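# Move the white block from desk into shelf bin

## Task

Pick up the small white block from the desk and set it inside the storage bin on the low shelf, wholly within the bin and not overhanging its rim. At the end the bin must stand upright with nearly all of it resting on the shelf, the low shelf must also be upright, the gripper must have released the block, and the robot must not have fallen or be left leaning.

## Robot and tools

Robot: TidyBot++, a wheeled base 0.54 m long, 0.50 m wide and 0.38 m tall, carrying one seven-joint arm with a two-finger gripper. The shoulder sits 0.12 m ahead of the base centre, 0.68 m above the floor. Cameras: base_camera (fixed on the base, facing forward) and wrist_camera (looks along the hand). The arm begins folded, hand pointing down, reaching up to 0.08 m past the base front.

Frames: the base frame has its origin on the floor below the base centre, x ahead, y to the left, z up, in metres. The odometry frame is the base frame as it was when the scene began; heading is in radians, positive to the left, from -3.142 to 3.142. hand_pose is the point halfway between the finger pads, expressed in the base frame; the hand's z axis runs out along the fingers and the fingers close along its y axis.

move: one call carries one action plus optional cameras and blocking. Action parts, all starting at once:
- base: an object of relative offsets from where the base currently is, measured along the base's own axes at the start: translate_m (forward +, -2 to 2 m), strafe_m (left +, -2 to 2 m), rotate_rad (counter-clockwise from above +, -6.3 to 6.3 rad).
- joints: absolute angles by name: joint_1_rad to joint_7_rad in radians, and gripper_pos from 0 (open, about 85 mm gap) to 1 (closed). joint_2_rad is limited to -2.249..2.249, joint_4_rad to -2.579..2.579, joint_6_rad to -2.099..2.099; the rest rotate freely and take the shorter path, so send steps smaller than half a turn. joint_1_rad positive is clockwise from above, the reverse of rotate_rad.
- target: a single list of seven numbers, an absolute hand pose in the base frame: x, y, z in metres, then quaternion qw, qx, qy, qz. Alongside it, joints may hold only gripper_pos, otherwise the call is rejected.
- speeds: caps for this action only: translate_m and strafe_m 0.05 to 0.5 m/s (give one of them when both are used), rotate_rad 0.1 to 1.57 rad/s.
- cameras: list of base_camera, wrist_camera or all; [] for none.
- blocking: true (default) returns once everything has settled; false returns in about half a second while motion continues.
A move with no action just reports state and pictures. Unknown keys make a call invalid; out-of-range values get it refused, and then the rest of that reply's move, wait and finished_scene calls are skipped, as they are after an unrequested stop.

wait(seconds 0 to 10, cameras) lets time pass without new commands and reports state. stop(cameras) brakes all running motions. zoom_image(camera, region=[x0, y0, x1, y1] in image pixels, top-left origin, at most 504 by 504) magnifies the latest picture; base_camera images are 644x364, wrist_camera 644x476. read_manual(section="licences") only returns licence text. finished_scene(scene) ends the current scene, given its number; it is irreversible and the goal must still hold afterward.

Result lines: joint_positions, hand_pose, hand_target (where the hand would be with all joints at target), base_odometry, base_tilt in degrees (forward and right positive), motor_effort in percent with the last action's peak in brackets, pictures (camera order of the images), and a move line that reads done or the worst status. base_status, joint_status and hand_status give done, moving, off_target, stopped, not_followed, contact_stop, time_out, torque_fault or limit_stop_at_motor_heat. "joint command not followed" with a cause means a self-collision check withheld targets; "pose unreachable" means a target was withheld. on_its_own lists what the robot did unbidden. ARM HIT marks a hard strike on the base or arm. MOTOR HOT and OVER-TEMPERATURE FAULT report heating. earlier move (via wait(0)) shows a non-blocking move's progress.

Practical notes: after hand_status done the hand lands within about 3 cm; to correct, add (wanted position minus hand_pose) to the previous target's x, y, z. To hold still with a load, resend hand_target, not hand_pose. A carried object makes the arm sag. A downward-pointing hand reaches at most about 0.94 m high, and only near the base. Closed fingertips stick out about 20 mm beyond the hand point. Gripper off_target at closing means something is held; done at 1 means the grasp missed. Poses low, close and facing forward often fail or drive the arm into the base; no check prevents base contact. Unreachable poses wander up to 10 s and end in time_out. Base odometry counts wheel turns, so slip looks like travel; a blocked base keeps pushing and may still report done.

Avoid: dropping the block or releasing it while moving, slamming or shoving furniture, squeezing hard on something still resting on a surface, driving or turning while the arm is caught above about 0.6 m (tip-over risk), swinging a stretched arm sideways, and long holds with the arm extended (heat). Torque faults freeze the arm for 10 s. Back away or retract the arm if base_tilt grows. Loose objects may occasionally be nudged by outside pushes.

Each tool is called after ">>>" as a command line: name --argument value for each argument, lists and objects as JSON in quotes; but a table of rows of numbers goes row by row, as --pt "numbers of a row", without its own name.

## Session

>>> move --joints '{"joint_1_rad":0,"joint_2_rad":-0.3,"joint_3_rad":3.1416,"joint_4_rad":-1.4,"joint_5_rad":0,"joint_6_rad":-0.8,"joint_7_rad":1.5708}' --cameras '["wrist_camera"]'

>>> move --base '{"rotate_rad": 1.5}' --cameras '["wrist_camera"]'

>>> move --base '{"rotate_rad": 1.5}' --cameras '["wrist_camera"]'

>>> move --base '{"rotate_rad": 1.5}' --cameras '["wrist_camera"]'

Scene clock: 2.40 s.
move: done
base_odometry: x=+0.000 y=+0.000 heading=+0.000
base_tilt: forward=+0.4 right=+0.3
base_status: not commanded
joint_positions: joint_1_rad=+0.022 joint_2_rad=-0.302 joint_3_rad=+3.133 joint_4_rad=-1.424 joint_5_rad=+0.037 joint_6_rad=-0.845 joint_7_rad=+1.522 gripper_pos=+0.000
joint_status: all done
motor_effort: joint_1_rad=+0(2) joint_2_rad=-10(11) joint_3_rad=+2(2) joint_4_rad=+20(21) joint_5_rad=+1(1) joint_6_rad=+8(9) joint_7_rad=+0(1)
hand_pose: x=+0.5640 y=-0.0123 z=+1.0999 quat_wxyz=(+0.010, +0.832, -0.023, +0.554) (m; base frame)
hand_target: x=+0.5694 y=+0.0013 z=+1.1257 quat_wxyz=(+0.000, +0.813, +0.000, +0.582) (m; base frame)
hand_status: not commanded
pictures: wrist_camera

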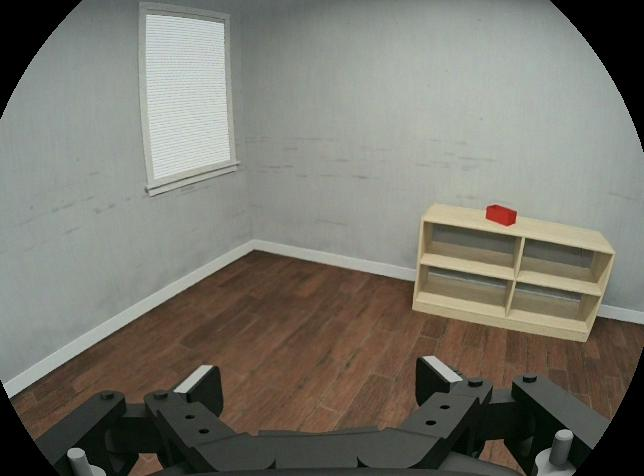

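Scene clock: 4.67 s.
move: done
base_odometry: x=+0.000 y=+0.000 heading=+1.500
base_tilt: forward=+0.5 right=+0.3
base_status: done
joint_positions: joint_1_rad=+0.013 joint_2_rad=-0.302 joint_3_rad=+3.136 joint_4_rad=-1.424 joint_5_rad=+0.037 joint_6_rad=-0.842 joint_7_rad=+1.522 gripper_pos=+0.000
joint_status: not commanded
motor_effort: joint_1_rad=-1(2) joint_2_rad=-10(13) joint_3_rad=+2(4) joint_4_rad=+20(21) joint_5_rad=+1(2) joint_6_rad=+9(9) joint_7_rad=+0(1)
hand_pose: x=+0.5644 y=-0.0100 z=+1.1008 quat_wxyz=(+0.008, +0.831, -0.021, +0.556) (m; base frame)
hand_target: x=+0.5694 y=+0.0013 z=+1.1257 quat_wxyz=(+0.000, +0.813, +0.000, +0.582) (m; base frame)
hand_status: not commanded
pictures: wrist_camera

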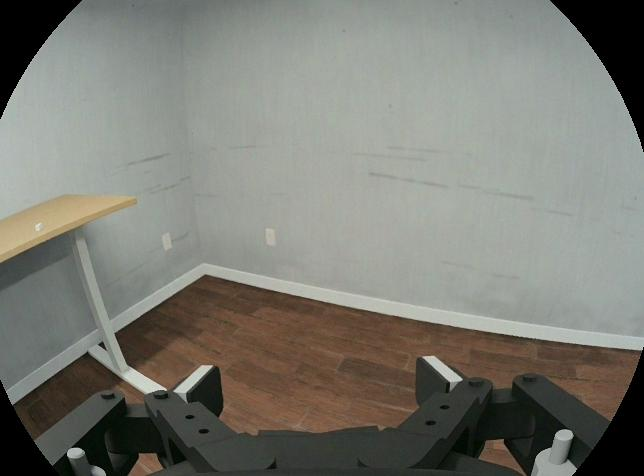

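Scene clock: 6.93 s.
move: done
base_odometry: x=+0.000 y=+0.000 heading=+2.999
base_tilt: forward=+0.5 right=+0.2
base_status: done
joint_positions: joint_1_rad=+0.010 joint_2_rad=-0.302 joint_3_rad=+3.137 joint_4_rad=-1.424 joint_5_rad=+0.037 joint_6_rad=-0.841 joint_7_rad=+1.522 gripper_pos=+0.000
joint_status: not commanded
motor_effort: joint_1_rad=+0(2) joint_2_rad=-11(13) joint_3_rad=+2(4) joint_4_rad=+20(21) joint_5_rad=+1(2) joint_6_rad=+8(9) joint_7_rad=+0(1)
hand_pose: x=+0.5645 y=-0.0094 z=+1.1009 quat_wxyz=(+0.007, +0.831, -0.020, +0.556) (m; base frame)
hand_target: x=+0.5694 y=+0.0013 z=+1.1257 quat_wxyz=(+0.000, +0.813, +0.000, +0.582) (m; base frame)
hand_status: not commanded
pictures: wrist_camera

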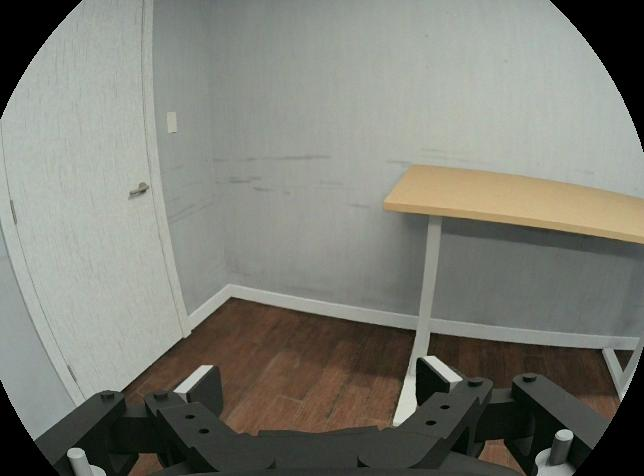

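Scene clock: 9.20 s.
move: done
base_odometry: x=+0.000 y=+0.000 heading=-1.784
base_tilt: forward=+0.5 right=+0.3
base_status: done
joint_positions: joint_1_rad=+0.009 joint_2_rad=-0.302 joint_3_rad=+3.138 joint_4_rad=-1.424 joint_5_rad=+0.037 joint_6_rad=-0.841 joint_7_rad=+1.522 gripper_pos=+0.000
joint_status: not commanded
motor_effort: joint_1_rad=+0(2) joint_2_rad=-11(13) joint_3_rad=+1(4) joint_4_rad=+20(21) joint_5_rad=+1(2) joint_6_rad=+8(9) joint_7_rad=+0(1)
hand_pose: x=+0.5646 y=-0.0089 z=+1.1010 quat_wxyz=(+0.006, +0.831, -0.019, +0.556) (m; base frame)
hand_target: x=+0.5694 y=+0.0013 z=+1.1257 quat_wxyz=(+0.000, +0.813, +0.000, +0.582) (m; base frame)
hand_status: not commanded
pictures: wrist_camera

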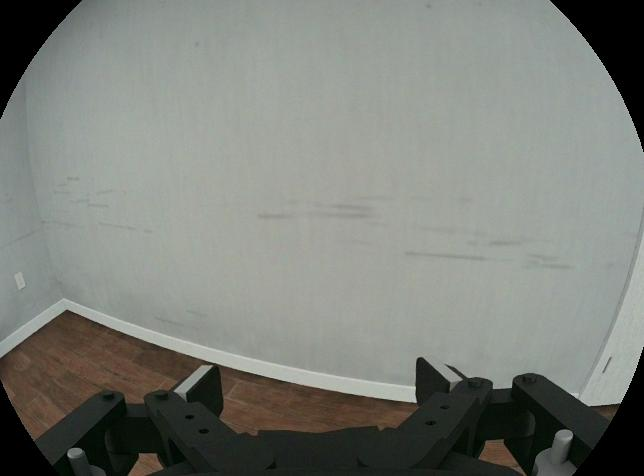

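>>> move --base '{"rotate_rad": -1.976, "translate_m": -0.782, "strafe_m": -0.215}' --joints '{"joint_1_rad":0,"joint_2_rad":-0.3,"joint_3_rad":3.1416,"joint_4_rad":-1.3,"joint_5_rad":0,"joint_6_rad":-1.2,"joint_7_rad":1.5708}'

Scene clock: 39.93 s.
move: done
base_odometry: x=-0.044 y=+0.810 heading=+2.522
base_tilt: forward=+0.4 right=+0.3
base_status: done
joint_positions: joint_1_rad=+0.008 joint_2_rad=-0.299 joint_3_rad=+3.141 joint_4_rad=-1.326 joint_5_rad=+0.037 joint_6_rad=-1.149 joint_7_rad=+1.522 gripper_pos=+0.000
joint_status: all done
motor_effort: joint_1_rad=-1(2) joint_2_rad=-9(16) joint_3_rad=+2(4) joint_4_rad=+19(22) joint_5_rad=+1(2) joint_6_rad=+7(9) joint_7_rad=+0(1)
hand_pose: x=+0.5200 y=-0.0119 z=+1.0694 quat_wxyz=(+0.009, +0.885, -0.026, +0.464) (m; base frame)
hand_target: x=+0.5109 y=+0.0014 z=+1.0704 quat_wxyz=(+0.000, +0.891, +0.000, +0.454) (m; base frame)
hand_status: not commanded
pictures: base_camera, wrist_camera

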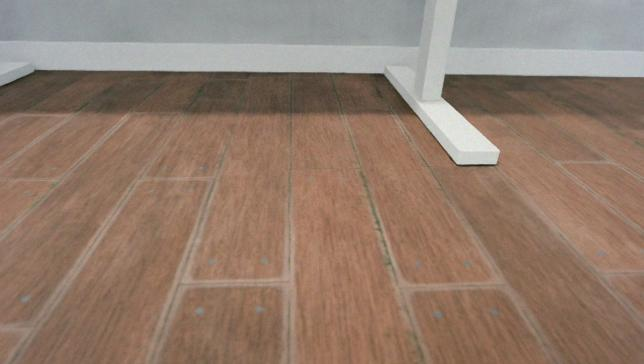

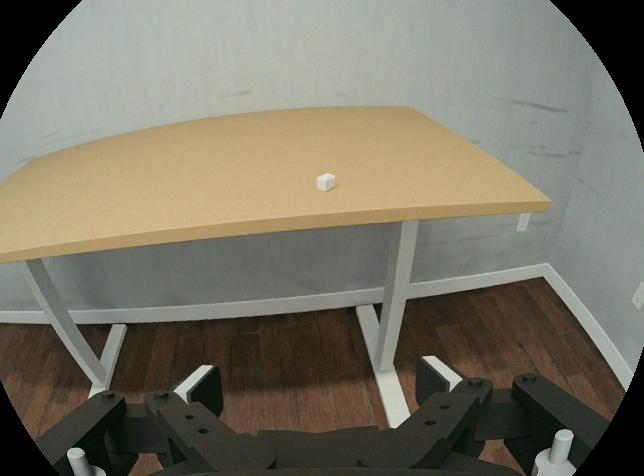

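>>> move --base '{"translate_m": 0.2}' --cameras '["wrist_camera"]'

>>> zoom_image --camera "wrist_camera" --region '[290, 180, 370, 250]'

Scene clock: 49.47 s.
move: done
base_odometry: x=-0.207 y=+0.926 heading=+2.522
base_tilt: forward=+0.6 right=+0.3
base_status: done
joint_positions: joint_1_rad=+0.008 joint_2_rad=-0.295 joint_3_rad=+3.141 joint_4_rad=-1.323 joint_5_rad=+0.037 joint_6_rad=-1.150 joint_7_rad=+1.522 gripper_pos=+0.000
joint_status: not commanded
motor_effort: joint_1_rad=+0(2) joint_2_rad=-9(14) joint_3_rad=+2(2) joint_4_rad=+19(20) joint_5_rad=+1(1) joint_6_rad=+8(8) joint_7_rad=+1(1)
hand_pose: x=+0.5214 y=-0.0119 z=+1.0691 quat_wxyz=(+0.009, +0.886, -0.026, +0.464) (m; base frame)
hand_target: x=+0.5109 y=+0.0014 z=+1.0704 quat_wxyz=(+0.000, +0.891, +0.000, +0.454) (m; base frame)
hand_status: not commanded
pictures: wrist_camera

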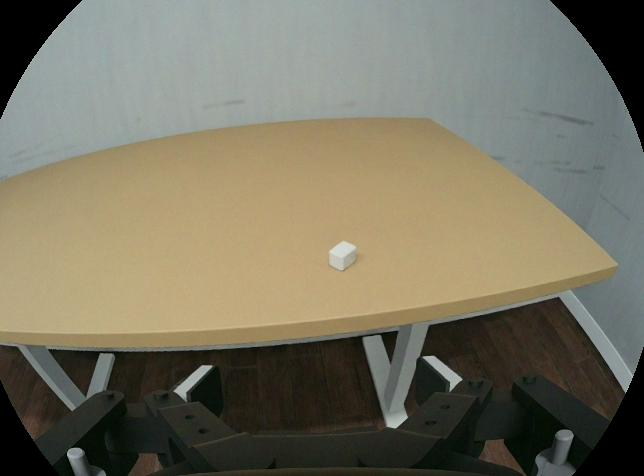

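Scaled by 6.300.

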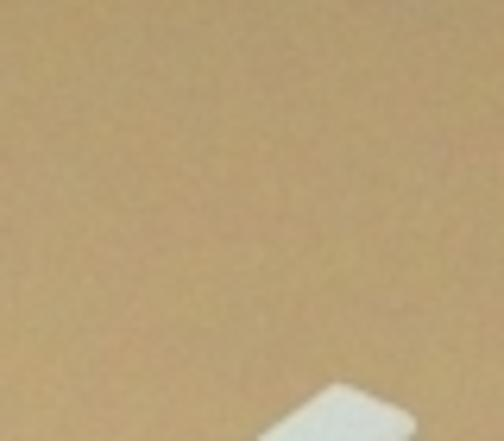

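>>> zoom_image --camera "wrist_camera" --region '[318, 230, 368, 280]'

Scaled by 10.080.

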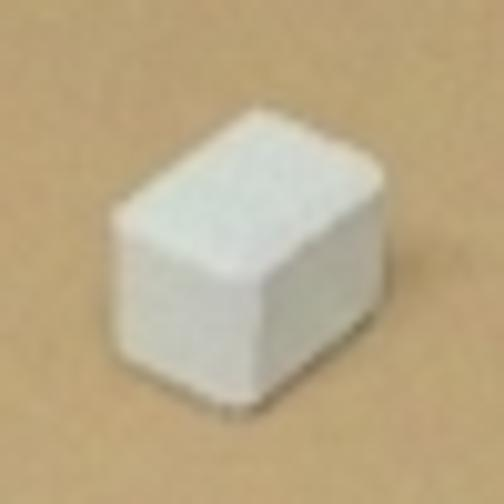

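>>> move --base '{"translate_m": 0.04, "strafe_m": -0.035}' --target '[0.632, 0.019, 1.085, 0.1135, 0.8854, -0.2961, 0.3394]' --cameras '["wrist_camera"]'

Scene clock: 76.63 s.
move: done
base_odometry: x=-0.220 y=+0.978 heading=+2.522
base_tilt: forward=+0.5 right=+0.3
base_status: done
joint_positions: joint_1_rad=-0.401 joint_2_rad=+0.516 joint_3_rad=+3.526 joint_4_rad=+0.002 joint_5_rad=+0.273 joint_6_rad=-2.048 joint_7_rad=+1.075 gripper_pos=+0.000
joint_status: not commanded
motor_effort: joint_1_rad=-1(3) joint_2_rad=-31(36) joint_3_rad=+3(3) joint_4_rad=+10(19) joint_5_rad=+3(4) joint_6_rad=+5(8) joint_7_rad=+0(1)
hand_pose: x=+0.6329 y=+0.0347 z=+1.0872 quat_wxyz=(+0.092, +0.895, -0.266, +0.345) (m; base frame)
hand_target: x=+0.6317 y=+0.0197 z=+1.0836 quat_wxyz=(+0.116, +0.886, -0.292, +0.341) (m; base frame)
hand_status: done (0.016 m and 4.4 deg from the pose sent, 0.116 m and 36.3 deg at the start; a joint's target at an end of its range on 36 of 112 steps)
pictures: wrist_camera

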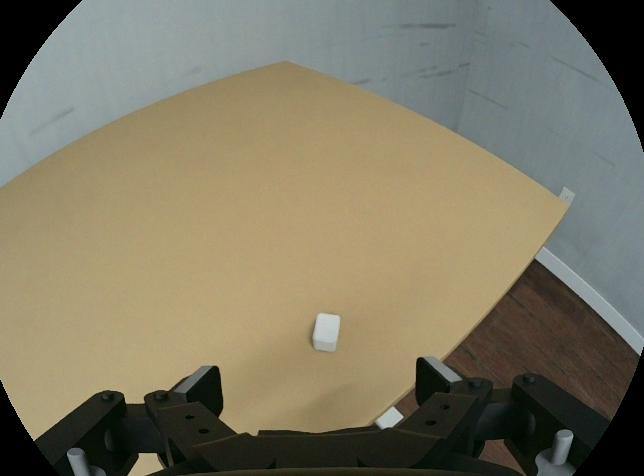

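>>> move --target '[0.676, -0.006, 1.045, 0.1312, 0.8686, -0.3423, 0.3329]' --cameras '["wrist_camera"]'

Scene clock: 93.30 s.
move: done
base_odometry: x=-0.220 y=+0.978 heading=+2.522
base_tilt: forward=+0.5 right=+0.3
base_status: not commanded
joint_positions: joint_1_rad=-0.293 joint_2_rad=+0.669 joint_3_rad=+3.526 joint_4_rad=+0.148 joint_5_rad=+0.273 joint_6_rad=-2.048 joint_7_rad=+1.062 gripper_pos=+0.000
joint_status: not commanded
motor_effort: joint_1_rad=+0(2) joint_2_rad=-37(40) joint_3_rad=+2(3) joint_4_rad=+11(12) joint_5_rad=+3(4) joint_6_rad=+5(7) joint_7_rad=+1(1)
hand_pose: x=+0.6870 y=+0.0061 z=+1.0529 quat_wxyz=(+0.125, +0.880, -0.298, +0.347) (m; base frame)
hand_target: x=+0.6782 y=-0.0061 z=+1.0465 quat_wxyz=(+0.130, +0.868, -0.341, +0.337) (m; base frame)
hand_status: done (0.018 m and 5.5 deg from the pose sent, 0.073 m and 10.3 deg at the start; a joint's target at an end of its range on 25 of 25 steps)
pictures: wrist_camera

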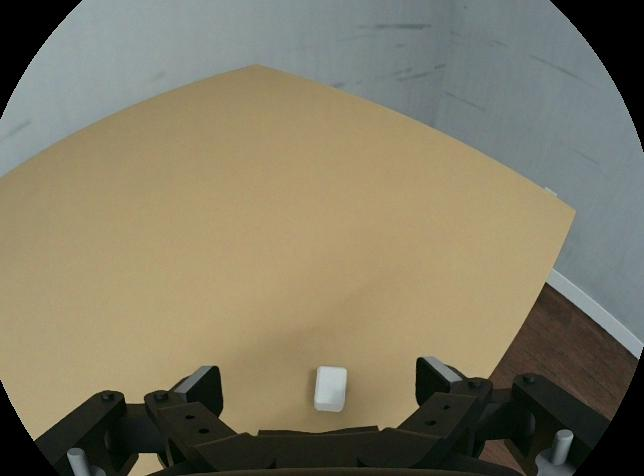

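>>> move --target '[0.685, -0.005, 1.014, 0.1312, 0.8686, -0.3423, 0.3329]' --cameras '["wrist_camera"]'

Scene clock: 108.23 s.
move: off_target
base_odometry: x=-0.220 y=+0.978 heading=+2.522
base_tilt: forward=+0.5 right=+0.4
base_status: not commanded
joint_positions: joint_1_rad=-0.222 joint_2_rad=+0.820 joint_3_rad=+3.506 joint_4_rad=+0.469 joint_5_rad=+0.273 joint_6_rad=-2.048 joint_7_rad=+1.062 gripper_pos=+0.000
joint_status: not commanded
motor_effort: joint_1_rad=+0(1) joint_2_rad=-39(40) joint_3_rad=+1(3) joint_4_rad=+9(11) joint_5_rad=+3(4) joint_6_rad=+7(7) joint_7_rad=+0(1)
hand_pose: x=+0.7269 y=+0.0081 z=+1.0617 quat_wxyz=(+0.111, +0.851, -0.291, +0.424) (m; base frame)
hand_target: x=+0.7228 y=-0.0067 z=+1.0451 quat_wxyz=(+0.120, +0.849, -0.319, +0.405) (m; base frame)
hand_status: off_target (0.065 m and 12.3 deg from the pose sent, 0.041 m and 5.5 deg at the start; a joint's target at an end of its range on 35 of 35 steps)
pictures: wrist_camera

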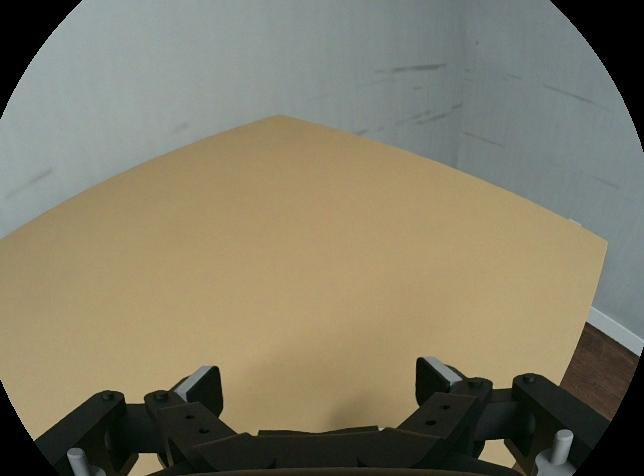

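>>> move --joints '{"joint_1_rad":-0.41,"joint_2_rad":0.1,"joint_3_rad":3.38,"joint_4_rad":-0.85,"joint_5_rad":0.41,"joint_6_rad":-1.7,"joint_7_rad":0.87}' --cameras '["wrist_camera"]'

Scene clock: 121.57 s.
move: done
base_odometry: x=-0.220 y=+0.978 heading=+2.522
base_tilt: forward=+0.5 right=+0.3
base_status: not commanded
joint_positions: joint_1_rad=-0.388 joint_2_rad=+0.107 joint_3_rad=+3.395 joint_4_rad=-0.839 joint_5_rad=+0.334 joint_6_rad=-1.748 joint_7_rad=+0.928 gripper_pos=+0.000
joint_status: all done
motor_effort: joint_1_rad=-1(2) joint_2_rad=-21(41) joint_3_rad=+2(4) joint_4_rad=+16(16) joint_5_rad=+4(4) joint_6_rad=+4(8) joint_7_rad=+0(1)
hand_pose: x=+0.5538 y=-0.0312 z=+1.0208 quat_wxyz=(+0.069, +0.913, -0.301, +0.268) (m; base frame)
hand_target: x=+0.5637 y=-0.0373 z=+1.0333 quat_wxyz=(+0.080, +0.895, -0.317, +0.303) (m; base frame)
hand_status: not commanded
pictures: wrist_camera

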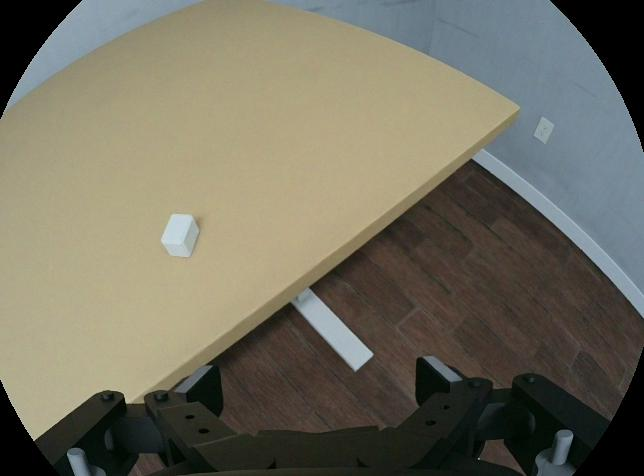

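>>> move --target '[0.655, 0.0, 1.035, 0.1221, 0.8774, -0.3192, 0.3363]' --cameras '["wrist_camera"]'

Scene clock: 130.00 s.
move: done
base_odometry: x=-0.220 y=+0.978 heading=+2.522
base_tilt: forward=+0.4 right=+0.3
base_status: not commanded
joint_positions: joint_1_rad=-0.448 joint_2_rad=+0.352 joint_3_rad=+3.436 joint_4_rad=-0.583 joint_5_rad=+0.373 joint_6_rad=-1.747 joint_7_rad=+0.916 gripper_pos=+0.000
joint_status: not commanded
motor_effort: joint_1_rad=-1(2) joint_2_rad=-30(33) joint_3_rad=+3(4) joint_4_rad=+15(16) joint_5_rad=+4(5) joint_6_rad=+5(5) joint_7_rad=+0(1)
hand_pose: x=+0.6469 y=+0.0131 z=+1.0168 quat_wxyz=(+0.105, +0.903, -0.288, +0.302) (m; base frame)
hand_target: x=+0.6550 y=+0.0000 z=+1.0350 quat_wxyz=(+0.122, +0.878, -0.319, +0.336) (m; base frame)
hand_status: done (0.024 m and 6.4 deg from the pose sent, 0.107 m and 10.9 deg at the start)
pictures: wrist_camera

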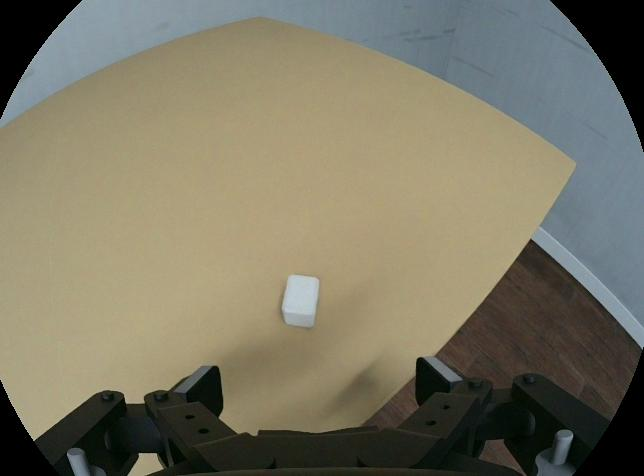

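>>> move --target '[0.708, -0.010, 1.0, 0.1221, 0.8774, -0.3192, 0.3363]' --cameras '["wrist_camera"]'

Scene clock: 143.17 s.
move: done
base_odometry: x=-0.220 y=+0.978 heading=+2.522
base_tilt: forward=+0.5 right=+0.3
base_status: not commanded
joint_positions: joint_1_rad=-0.412 joint_2_rad=+0.436 joint_3_rad=+3.463 joint_4_rad=-0.574 joint_5_rad=+0.373 joint_6_rad=-1.671 joint_7_rad=+0.916 gripper_pos=+0.000
joint_status: not commanded
motor_effort: joint_1_rad=-1(2) joint_2_rad=-33(37) joint_3_rad=+4(4) joint_4_rad=+16(18) joint_5_rad=+4(5) joint_6_rad=+4(6) joint_7_rad=+0(0)
hand_pose: x=+0.6917 y=-0.0024 z=+0.9912 quat_wxyz=(+0.131, +0.895, -0.294, +0.309) (m; base frame)
hand_target: x=+0.7080 y=-0.0100 z=+1.0000 quat_wxyz=(+0.122, +0.878, -0.319, +0.336) (m; base frame)
hand_status: done (0.020 m and 4.8 deg from the pose sent, 0.067 m and 6.4 deg at the start)
pictures: wrist_camera

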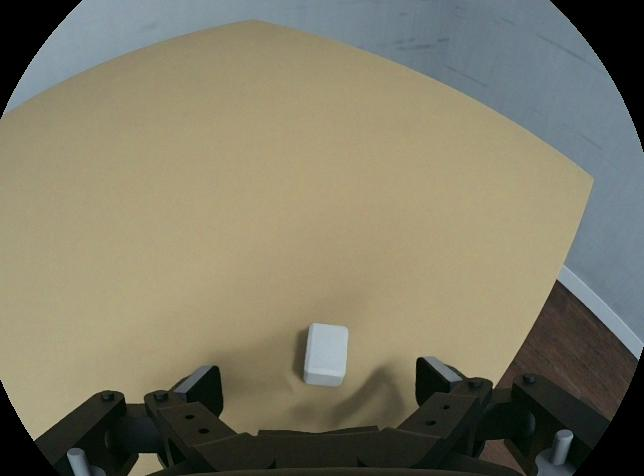

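>>> move --target '[0.718, -0.024, 0.994, 0.1253, 0.8749, -0.3269, 0.3353]' --cameras '["wrist_camera"]'

Scene clock: 153.13 s.
move: done
base_odometry: x=-0.220 y=+0.978 heading=+2.522
base_tilt: forward=+0.5 right=+0.3
base_status: not commanded
joint_positions: joint_1_rad=-0.382 joint_2_rad=+0.445 joint_3_rad=+3.471 joint_4_rad=-0.565 joint_5_rad=+0.373 joint_6_rad=-1.660 joint_7_rad=+0.916 gripper_pos=+0.000
joint_status: not commanded
motor_effort: joint_1_rad=+0(2) joint_2_rad=-33(35) joint_3_rad=+4(5) joint_4_rad=+16(17) joint_5_rad=+5(5) joint_6_rad=+4(5) joint_7_rad=+0(1)
hand_pose: x=+0.6975 y=-0.0208 z=+0.9926 quat_wxyz=(+0.137, +0.888, -0.307, +0.314) (m; base frame)
hand_target: x=+0.7180 y=-0.0240 z=+0.9940 quat_wxyz=(+0.125, +0.875, -0.327, +0.335) (m; base frame)
hand_status: done (0.021 m and 3.9 deg from the pose sent, 0.034 m and 5.4 deg at the start)
pictures: wrist_camera

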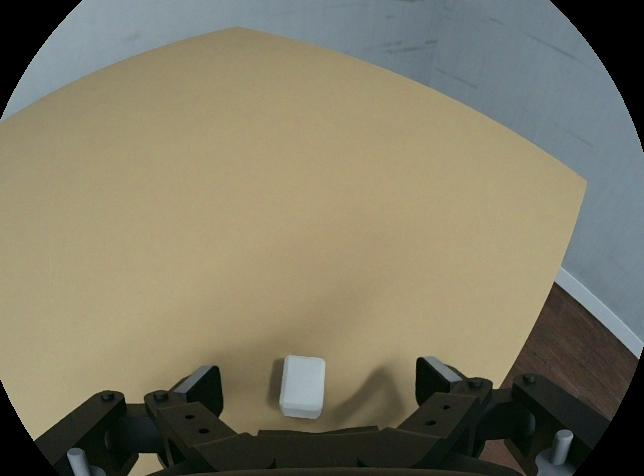

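>>> move --target '[0.724, -0.019, 0.984, 0.1253, 0.8749, -0.3269, 0.3353]' --cameras '["wrist_camera"]'

Scene clock: 158.73 s.
move: done
base_odometry: x=-0.220 y=+0.978 heading=+2.522
base_tilt: forward=+0.5 right=+0.3
base_status: not commanded
joint_positions: joint_1_rad=-0.382 joint_2_rad=+0.447 joint_3_rad=+3.471 joint_4_rad=-0.576 joint_5_rad=+0.373 joint_6_rad=-1.632 joint_7_rad=+0.900 gripper_pos=+0.000
joint_status: not commanded
motor_effort: joint_1_rad=-1(1) joint_2_rad=-34(35) joint_3_rad=+4(4) joint_4_rad=+17(17) joint_5_rad=+5(5) joint_6_rad=+4(5) joint_7_rad=+0(0)
hand_pose: x=+0.7049 y=-0.0203 z=+0.9913 quat_wxyz=(+0.133, +0.885, -0.310, +0.322) (m; base frame)
hand_target: x=+0.7240 y=-0.0190 z=+0.9840 quat_wxyz=(+0.125, +0.875, -0.327, +0.335) (m; base frame)
hand_status: done (0.021 m and 2.9 deg from the pose sent, 0.028 m and 3.9 deg at the start)
pictures: wrist_camera

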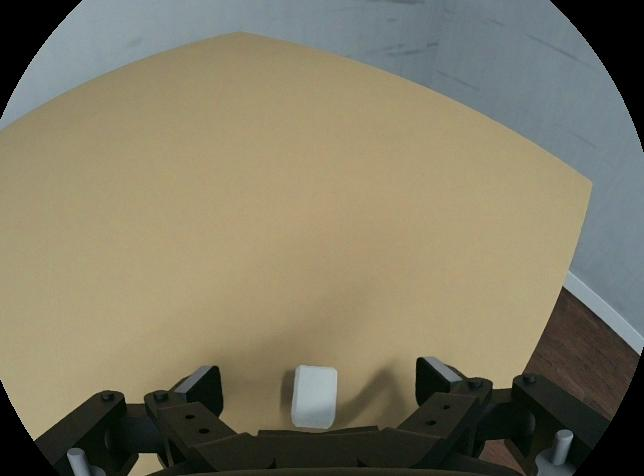

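>>> move --target '[0.721, -0.018, 0.972, 0.1253, 0.8749, -0.3269, 0.3353]' --cameras '["wrist_camera"]'

Scene clock: 165.90 s.
move: done
base_odometry: x=-0.220 y=+0.978 heading=+2.522
base_tilt: forward=+0.4 right=+0.3
base_status: not commanded
joint_positions: joint_1_rad=-0.382 joint_2_rad=+0.433 joint_3_rad=+3.471 joint_4_rad=-0.655 joint_5_rad=+0.373 joint_6_rad=-1.575 joint_7_rad=+0.867 gripper_pos=+0.000
joint_status: not commanded
motor_effort: joint_1_rad=+0(2) joint_2_rad=-32(34) joint_3_rad=+4(4) joint_4_rad=+15(17) joint_5_rad=+4(5) joint_6_rad=+3(5) joint_7_rad=+0(1)
hand_pose: x=+0.7093 y=-0.0244 z=+0.9751 quat_wxyz=(+0.132, +0.884, -0.316, +0.320) (m; base frame)
hand_target: x=+0.7210 y=-0.0180 z=+0.9720 quat_wxyz=(+0.125, +0.875, -0.327, +0.335) (m; base frame)
hand_status: done (0.014 m and 2.5 deg from the pose sent, 0.025 m and 2.9 deg at the start)
pictures: wrist_camera

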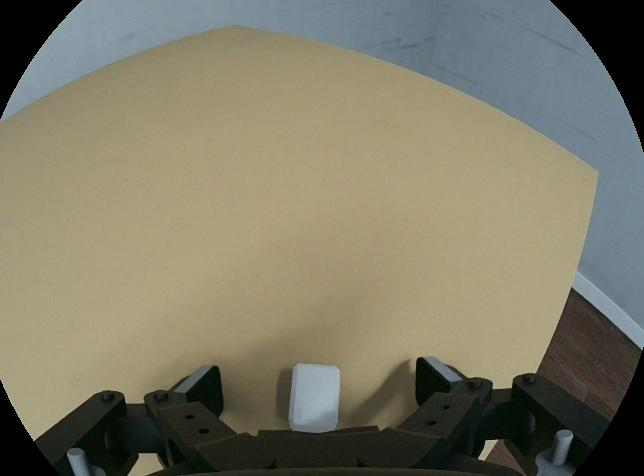

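>>> move --target '[0.712, -0.012, 0.979, 0.1253, 0.8749, -0.3269, 0.3353]' --cameras '["wrist_camera"]'

Scene clock: 174.83 s.
move: done
base_odometry: x=-0.220 y=+0.978 heading=+2.522
base_tilt: forward=+0.5 right=+0.3
base_status: not commanded
joint_positions: joint_1_rad=-0.397 joint_2_rad=+0.431 joint_3_rad=+3.471 joint_4_rad=-0.656 joint_5_rad=+0.373 joint_6_rad=-1.575 joint_7_rad=+0.862 gripper_pos=+0.000
joint_status: not commanded
motor_effort: joint_1_rad=-1(2) joint_2_rad=-34(35) joint_3_rad=+4(5) joint_4_rad=+17(17) joint_5_rad=+5(5) joint_6_rad=+5(5) joint_7_rad=+0(0)
hand_pose: x=+0.7088 y=-0.0158 z=+0.9759 quat_wxyz=(+0.128, +0.885, -0.311, +0.321) (m; base frame)
hand_target: x=+0.7120 y=-0.0120 z=+0.9790 quat_wxyz=(+0.125, +0.875, -0.327, +0.335) (m; base frame)
hand_status: done (0.006 m and 2.7 deg from the pose sent, 0.013 m and 2.5 deg at the start)
pictures: wrist_camera

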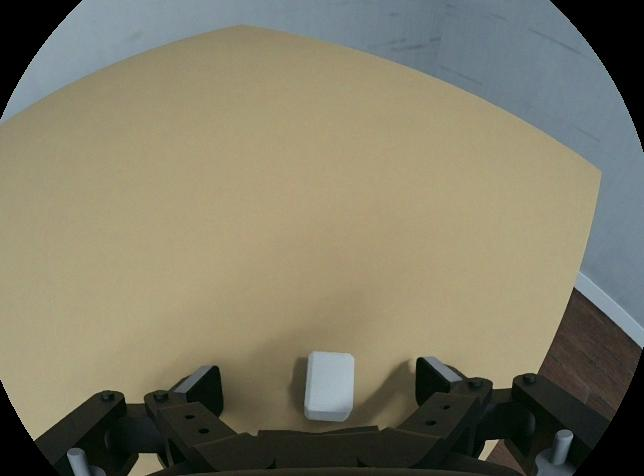

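>>> move --target '[0.706, -0.014, 0.986, 0.1253, 0.8749, -0.3269, 0.3353]' --cameras '["wrist_camera"]'

Scene clock: 180.30 s.
move: done
base_odometry: x=-0.220 y=+0.978 heading=+2.522
base_tilt: forward=+0.5 right=+0.3
base_status: not commanded
joint_positions: joint_1_rad=-0.397 joint_2_rad=+0.422 joint_3_rad=+3.471 joint_4_rad=-0.657 joint_5_rad=+0.373 joint_6_rad=-1.575 joint_7_rad=+0.862 gripper_pos=+0.000
joint_status: not commanded
motor_effort: joint_1_rad=+0(1) joint_2_rad=-34(36) joint_3_rad=+4(4) joint_4_rad=+16(18) joint_5_rad=+4(5) joint_6_rad=+4(5) joint_7_rad=+0(0)
hand_pose: x=+0.7063 y=-0.0169 z=+0.9807 quat_wxyz=(+0.125, +0.884, -0.312, +0.325) (m; base frame)
hand_target: x=+0.7060 y=-0.0140 z=+0.9860 quat_wxyz=(+0.125, +0.875, -0.327, +0.335) (m; base frame)
hand_status: done (0.006 m and 2.3 deg from the pose sent, 0.011 m and 2.7 deg at the start)
pictures: wrist_camera

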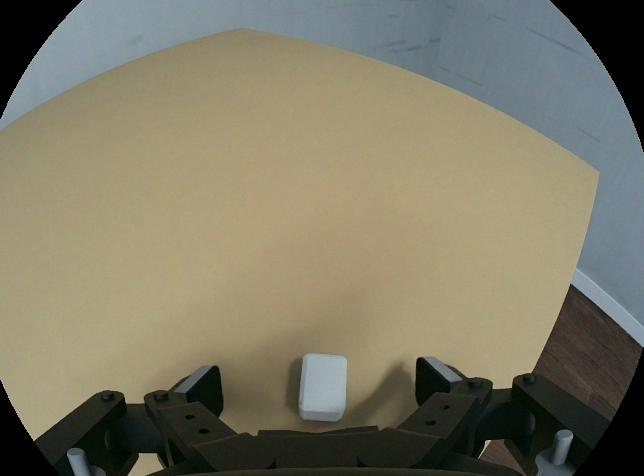

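>>> move --joints '{"gripper_pos": 0.6}' --cameras '["wrist_camera"]'

Scene clock: 186.23 s.
move: done
base_odometry: x=-0.220 y=+0.978 heading=+2.522
base_tilt: forward=+0.4 right=+0.3
base_status: not commanded
joint_positions: joint_1_rad=-0.398 joint_2_rad=+0.417 joint_3_rad=+3.471 joint_4_rad=-0.656 joint_5_rad=+0.373 joint_6_rad=-1.575 joint_7_rad=+0.862 gripper_pos=+0.600
joint_status: all done
motor_effort: joint_1_rad=-1(2) joint_2_rad=-33(34) joint_3_rad=+4(4) joint_4_rad=+17(17) joint_5_rad=+5(5) joint_6_rad=+5(5) joint_7_rad=+0(1)
hand_pose: x=+0.7051 y=-0.0171 z=+0.9831 quat_wxyz=(+0.123, +0.883, -0.313, +0.326) (m; base frame)
hand_target: x=+0.7060 y=-0.0140 z=+0.9860 quat_wxyz=(+0.125, +0.875, -0.327, +0.335) (m; base frame)
hand_status: not commanded
pictures: wrist_camera

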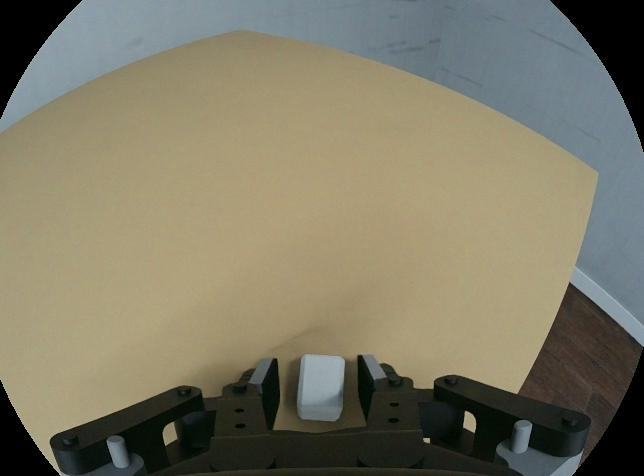

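>>> move --joints '{"gripper_pos": 0.85}' --cameras '["wrist_camera"]'

Scene clock: 189.30 s.
move: done
base_odometry: x=-0.220 y=+0.978 heading=+2.522
base_tilt: forward=+0.4 right=+0.3
base_status: not commanded
joint_positions: joint_1_rad=-0.398 joint_2_rad=+0.417 joint_3_rad=+3.471 joint_4_rad=-0.656 joint_5_rad=+0.373 joint_6_rad=-1.575 joint_7_rad=+0.862 gripper_pos=+0.828
joint_status: all done
motor_effort: joint_1_rad=-1(1) joint_2_rad=-33(34) joint_3_rad=+4(4) joint_4_rad=+17(17) joint_5_rad=+4(5) joint_6_rad=+4(6) joint_7_rad=+0(1)
hand_pose: x=+0.7049 y=-0.0171 z=+0.9836 quat_wxyz=(+0.123, +0.883, -0.313, +0.327) (m; base frame)
hand_target: x=+0.7060 y=-0.0140 z=+0.9860 quat_wxyz=(+0.125, +0.875, -0.327, +0.335) (m; base frame)
hand_status: not commanded
pictures: wrist_camera

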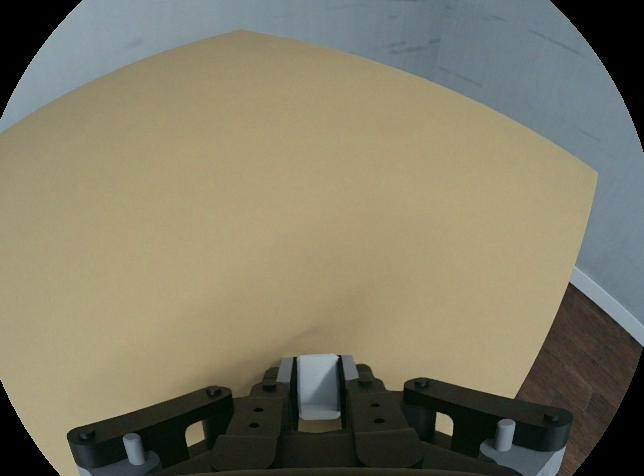

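>>> move --joints '{"gripper_pos": 0.95}' --cameras '[]'

>>> move --joints '{"joint_2_rad":0.3,"joint_4_rad":-0.5,"joint_6_rad":-1.8}' --cameras '["wrist_camera"]'

Scene clock: 199.67 s.
move: off_target
base_odometry: x=-0.220 y=+0.978 heading=+2.522
base_tilt: forward=+0.5 right=+0.3
base_status: not commanded
joint_positions: joint_1_rad=-0.398 joint_2_rad=+0.417 joint_3_rad=+3.471 joint_4_rad=-0.656 joint_5_rad=+0.373 joint_6_rad=-1.575 joint_7_rad=+0.862 gripper_pos=+0.831
joint_status: gripper_pos off_target (ended at +0.831, target +0.950)
motor_effort: joint_1_rad=-1(1) joint_2_rad=-34(34) joint_3_rad=+4(4) joint_4_rad=+16(17) joint_5_rad=+5(5) joint_6_rad=+5(5) joint_7_rad=+1(1)
hand_pose: x=+0.7049 y=-0.0171 z=+0.9836 quat_wxyz=(+0.123, +0.883, -0.313, +0.327) (m; base frame)
hand_target: x=+0.7060 y=-0.0140 z=+0.9860 quat_wxyz=(+0.125, +0.875, -0.327, +0.335) (m; base frame)
hand_status: not commanded
pictures: none
No camera images: "cameras" was empty.

Scene clock: 201.10 s.
move: done
base_odometry: x=-0.220 y=+0.978 heading=+2.522
base_tilt: forward=+0.5 right=+0.3
base_status: not commanded
joint_positions: joint_1_rad=-0.398 joint_2_rad=+0.285 joint_3_rad=+3.471 joint_4_rad=-0.515 joint_5_rad=+0.373 joint_6_rad=-1.747 joint_7_rad=+0.862 gripper_pos=+0.831
joint_status: all done
motor_effort: joint_1_rad=-1(1) joint_2_rad=-27(37) joint_3_rad=+3(4) joint_4_rad=+15(19) joint_5_rad=+3(5) joint_6_rad=+5(6) joint_7_rad=+0(0)
hand_pose: x=+0.6249 y=-0.0334 z=+1.0767 quat_wxyz=(+0.076, +0.861, -0.356, +0.355) (m; base frame)
hand_target: x=+0.6162 y=-0.0303 z=+1.0690 quat_wxyz=(+0.086, +0.856, -0.379, +0.340) (m; base frame)
hand_status: not commanded
pictures: wrist_camera

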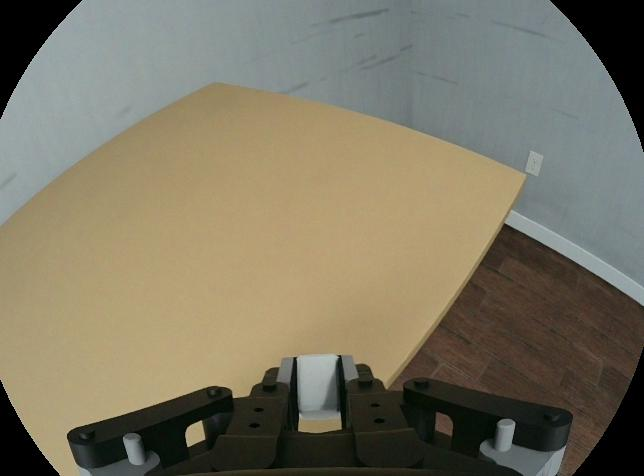

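>>> move --base '{"translate_m": -0.55}' --cameras '[]'

>>> move --base '{"rotate_rad": -2.98}' --joints '{"joint_1_rad":0,"joint_2_rad":-0.3,"joint_3_rad":3.1416,"joint_4_rad":-1.4,"joint_5_rad":0,"joint_6_rad":-1.1,"joint_7_rad":1.5708}' --cameras '["wrist_camera"]'

>>> move --base '{"translate_m": 1.45, "strafe_m": -0.7}'

Scene clock: 211.77 s.
move: done
base_odometry: x=+0.228 y=+0.659 heading=+2.522
base_tilt: forward=+0.5 right=+0.4
base_status: done
joint_positions: joint_1_rad=-0.399 joint_2_rad=+0.282 joint_3_rad=+3.471 joint_4_rad=-0.514 joint_5_rad=+0.373 joint_6_rad=-1.753 joint_7_rad=+0.862 gripper_pos=+0.831
joint_status: not commanded
motor_effort: joint_1_rad=-1(2) joint_2_rad=-26(31) joint_3_rad=+3(4) joint_4_rad=+14(16) joint_5_rad=+4(4) joint_6_rad=+5(6) joint_7_rad=+0(1)
hand_pose: x=+0.6225 y=-0.0332 z=+1.0767 quat_wxyz=(+0.076, +0.862, -0.356, +0.353) (m; base frame)
hand_target: x=+0.6162 y=-0.0303 z=+1.0690 quat_wxyz=(+0.086, +0.856, -0.379, +0.340) (m; base frame)
hand_status: not commanded
pictures: none
No camera images: "cameras" was empty.

Scene clock: 215.13 s.
move: done
base_odometry: x=+0.228 y=+0.659 heading=-0.457
base_tilt: forward=+0.5 right=+0.3
base_status: done
joint_positions: joint_1_rad=-0.016 joint_2_rad=-0.287 joint_3_rad=+3.153 joint_4_rad=-1.392 joint_5_rad=+0.071 joint_6_rad=-1.145 joint_7_rad=+1.513 gripper_pos=+0.831
joint_status: all done
motor_effort: joint_1_rad=+0(3) joint_2_rad=-11(30) joint_3_rad=+2(5) joint_4_rad=+18(20) joint_5_rad=+1(5) joint_6_rad=+6(8) joint_7_rad=+0(1)
hand_pose: x=+0.5229 y=-0.0178 z=+1.0311 quat_wxyz=(+0.020, +0.902, -0.025, +0.431) (m; base frame)
hand_target: x=+0.5265 y=+0.0013 z=+1.0432 quat_wxyz=(+0.000, +0.891, +0.000, +0.454) (m; base frame)
hand_status: not commanded
pictures: wrist_camera

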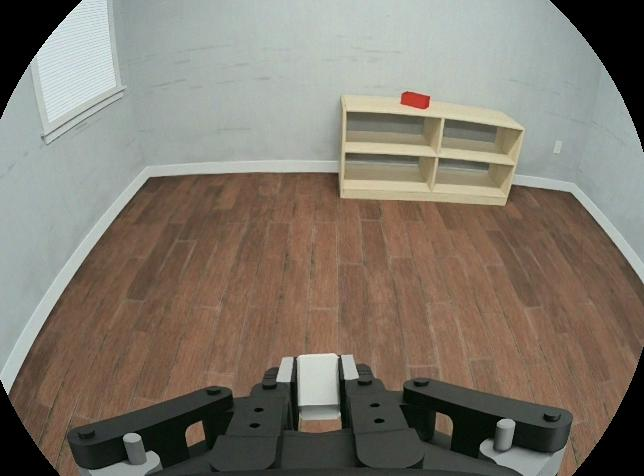

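Scene clock: 219.10 s.
move: done
base_odometry: x=+1.221 y=-0.610 heading=-0.458
base_tilt: forward=+0.5 right=+0.3
base_status: done
joint_positions: joint_1_rad=-0.016 joint_2_rad=-0.299 joint_3_rad=+3.150 joint_4_rad=-1.394 joint_5_rad=+0.069 joint_6_rad=-1.142 joint_7_rad=+1.514 gripper_pos=+0.831
joint_status: not commanded
motor_effort: joint_1_rad=+0(2) joint_2_rad=-9(13) joint_3_rad=+2(3) joint_4_rad=+20(20) joint_5_rad=+1(2) joint_6_rad=+7(8) joint_7_rad=+0(1)
hand_pose: x=+0.5192 y=-0.0158 z=+1.0362 quat_wxyz=(+0.019, +0.899, -0.024, +0.438) (m; base frame)
hand_target: x=+0.5265 y=+0.0013 z=+1.0432 quat_wxyz=(+0.000, +0.891, +0.000, +0.454) (m; base frame)
hand_status: not commanded
pictures: base_camera, wrist_camera

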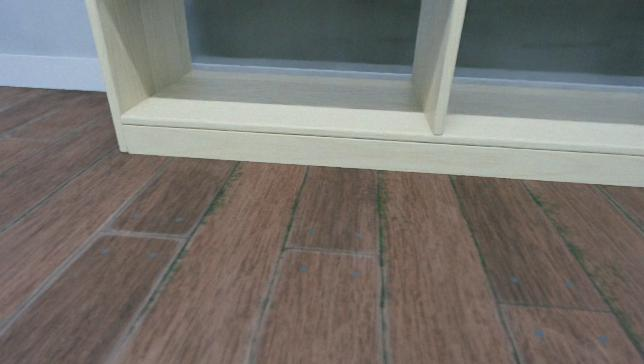

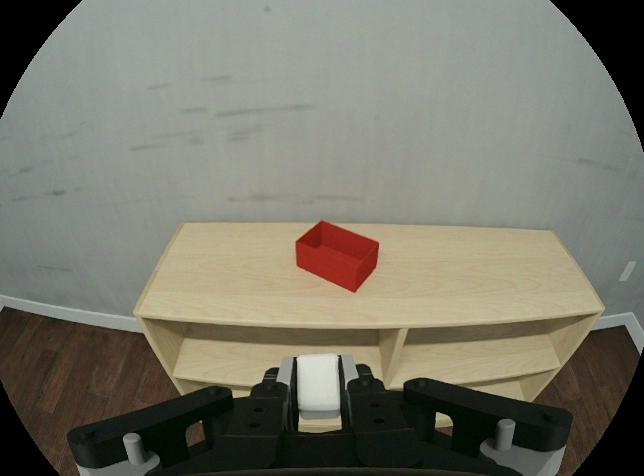

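>>> move --base '{"translate_m": 0.42, "strafe_m": -0.09}' --cameras '[]'

>>> move --target '[0.58, 0.0, 0.88, 0, 0.9455, -0.3256, 0]'

Scene clock: 250.33 s.
move: done
base_odometry: x=+1.558 y=-0.876 heading=-0.458
base_tilt: forward=+0.5 right=+0.3
base_status: done
joint_positions: joint_1_rad=-0.016 joint_2_rad=-0.296 joint_3_rad=+3.150 joint_4_rad=-1.396 joint_5_rad=+0.068 joint_6_rad=-1.139 joint_7_rad=+1.514 gripper_pos=+0.831
joint_status: not commanded
motor_effort: joint_1_rad=-1(1) joint_2_rad=-10(14) joint_3_rad=+2(2) joint_4_rad=+18(21) joint_5_rad=+1(2) joint_6_rad=+7(8) joint_7_rad=+0(1)
hand_pose: x=+0.5208 y=-0.0157 z=+1.0346 quat_wxyz=(+0.019, +0.899, -0.023, +0.437) (m; base frame)
hand_target: x=+0.5265 y=+0.0013 z=+1.0432 quat_wxyz=(+0.000, +0.891, +0.000, +0.454) (m; base frame)
hand_status: not commanded
pictures: none
No camera images: "cameras" was empty.

Scene clock: 252.70 s.
move: done
base_odometry: x=+1.558 y=-0.876 heading=-0.458
base_tilt: forward=+0.5 right=+0.3
base_status: not commanded
joint_positions: joint_1_rad=-0.043 joint_2_rad=+0.401 joint_3_rad=+3.270 joint_4_rad=-0.765 joint_5_rad=+0.008 joint_6_rad=-1.932 joint_7_rad=+1.009 gripper_pos=+0.831
joint_status: not commanded
motor_effort: joint_1_rad=+0(2) joint_2_rad=-32(34) joint_3_rad=+2(2) joint_4_rad=+16(20) joint_5_rad=+1(2) joint_6_rad=+1(8) joint_7_rad=+1(1)
hand_pose: x=+0.5857 y=-0.0264 z=+0.8826 quat_wxyz=(+0.022, +0.949, -0.314, +0.029) (m; base frame)
hand_target: x=+0.5800 y=+0.0000 z=+0.8800 quat_wxyz=(+0.000, +0.946, -0.326, +0.000) (m; base frame)
hand_status: done (0.027 m and 4.4 deg from the pose sent, 0.166 m and 61.9 deg at the start)
pictures: base_camera, wrist_camera

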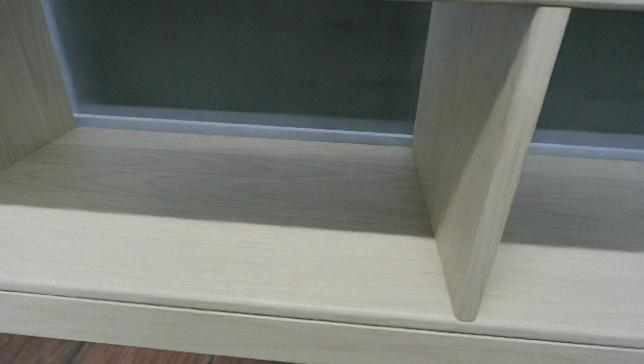

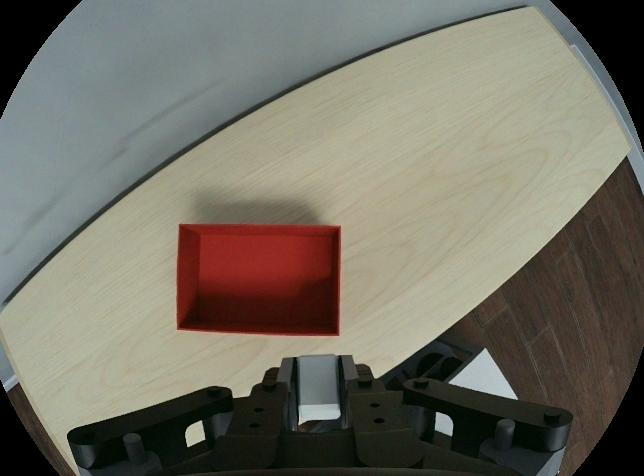

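>>> move --target '[0.645, 0.008, 0.80, 0, 0.9455, -0.3256, 0]' --cameras '["wrist_camera"]'

Scene clock: 265.17 s.
move: done
base_odometry: x=+1.558 y=-0.876 heading=-0.458
base_tilt: forward=+0.6 right=+0.3
base_status: not commanded
joint_positions: joint_1_rad=-0.055 joint_2_rad=+0.537 joint_3_rad=+3.272 joint_4_rad=-0.798 joint_5_rad=-0.006 joint_6_rad=-1.839 joint_7_rad=+0.997 gripper_pos=+0.831
joint_status: not commanded
motor_effort: joint_1_rad=-1(1) joint_2_rad=-37(42) joint_3_rad=+2(3) joint_4_rad=+15(18) joint_5_rad=+1(2) joint_6_rad=+0(1) joint_7_rad=+0(1)
hand_pose: x=+0.6307 y=-0.0179 z=+0.8062 quat_wxyz=(+0.033, +0.950, -0.310, -0.006) (m; base frame)
hand_target: x=+0.6450 y=+0.0080 z=+0.8000 quat_wxyz=(+0.000, +0.946, -0.326, +0.000) (m; base frame)
hand_status: done (0.030 m and 4.3 deg from the pose sent, 0.107 m and 4.4 deg at the start)
pictures: wrist_camera

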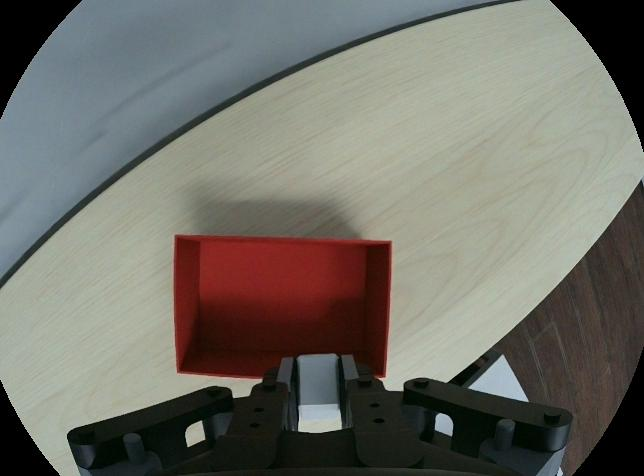

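>>> move --target '[0.668, 0.012, 0.76, 0, 0.9455, -0.3256, 0]' --cameras '["wrist_camera"]'

Scene clock: 276.57 s.
move: done
base_odometry: x=+1.558 y=-0.876 heading=-0.458
base_tilt: forward=+0.5 right=+0.4
base_status: not commanded
joint_positions: joint_1_rad=-0.061 joint_2_rad=+0.581 joint_3_rad=+3.273 joint_4_rad=-0.833 joint_5_rad=-0.011 joint_6_rad=-1.752 joint_7_rad=+0.993 gripper_pos=+0.831
joint_status: not commanded
motor_effort: joint_1_rad=-1(1) joint_2_rad=-40(42) joint_3_rad=+2(2) joint_4_rad=+17(17) joint_5_rad=+1(2) joint_6_rad=+0(1) joint_7_rad=+0(0)
hand_pose: x=+0.6535 y=-0.0150 z=+0.7723 quat_wxyz=(+0.032, +0.951, -0.308, -0.002) (m; base frame)
hand_target: x=+0.6680 y=+0.0120 z=+0.7600 quat_wxyz=(+0.000, +0.946, -0.326, +0.000) (m; base frame)
hand_status: done (0.033 m and 4.3 deg from the pose sent, 0.066 m and 4.3 deg at the start)
pictures: wrist_camera

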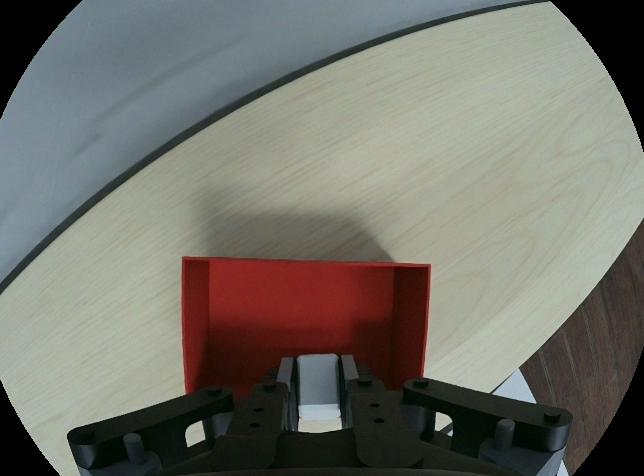

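>>> move --target '[0.668, 0.012, 0.72, 0, 0.9455, -0.3256, 0]' --cameras '[]'

>>> move --target '[0.667, 0.012, 0.685, 0, 0.9455, -0.3256, 0]' --cameras '["wrist_camera"]'

Scene clock: 282.70 s.
move: done
base_odometry: x=+1.558 y=-0.876 heading=-0.458
base_tilt: forward=+0.5 right=+0.3
base_status: not commanded
joint_positions: joint_1_rad=-0.069 joint_2_rad=+0.581 joint_3_rad=+3.275 joint_4_rad=-0.975 joint_5_rad=-0.011 joint_6_rad=-1.626 joint_7_rad=+0.993 gripper_pos=+0.831
joint_status: not commanded
motor_effort: joint_1_rad=-1(1) joint_2_rad=-39(41) joint_3_rad=+2(2) joint_4_rad=+16(18) joint_5_rad=+1(2) joint_6_rad=-1(1) joint_7_rad=+0(1)
hand_pose: x=+0.6526 y=-0.0147 z=+0.7283 quat_wxyz=(+0.035, +0.951, -0.306, -0.009) (m; base frame)
hand_target: x=+0.6680 y=+0.0120 z=+0.7200 quat_wxyz=(+0.000, +0.946, -0.326, +0.000) (m; base frame)
hand_status: done (0.032 m and 4.7 deg from the pose sent, 0.061 m and 4.3 deg at the start)
pictures: none
No camera images: "cameras" was empty.

Scene clock: 283.63 s.
move: done
base_odometry: x=+1.558 y=-0.876 heading=-0.458
base_tilt: forward=+0.6 right=+0.3
base_status: not commanded
joint_positions: joint_1_rad=-0.074 joint_2_rad=+0.581 joint_3_rad=+3.276 joint_4_rad=-1.083 joint_5_rad=-0.012 joint_6_rad=-1.517 joint_7_rad=+0.993 gripper_pos=+0.831
joint_status: not commanded
motor_effort: joint_1_rad=-1(1) joint_2_rad=-39(41) joint_3_rad=+2(3) joint_4_rad=+16(18) joint_5_rad=+1(2) joint_6_rad=+0(1) joint_7_rad=+0(1)
hand_pose: x=+0.6518 y=-0.0146 z=+0.6943 quat_wxyz=(+0.034, +0.952, -0.304, -0.009) (m; base frame)
hand_target: x=+0.6670 y=+0.0120 z=+0.6850 quat_wxyz=(+0.000, +0.946, -0.326, +0.000) (m; base frame)
hand_status: done (0.032 m and 4.8 deg from the pose sent, 0.053 m and 4.7 deg at the start)
pictures: wrist_camera

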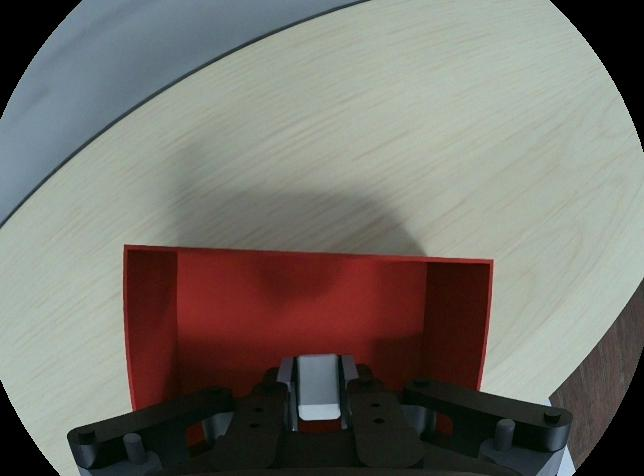

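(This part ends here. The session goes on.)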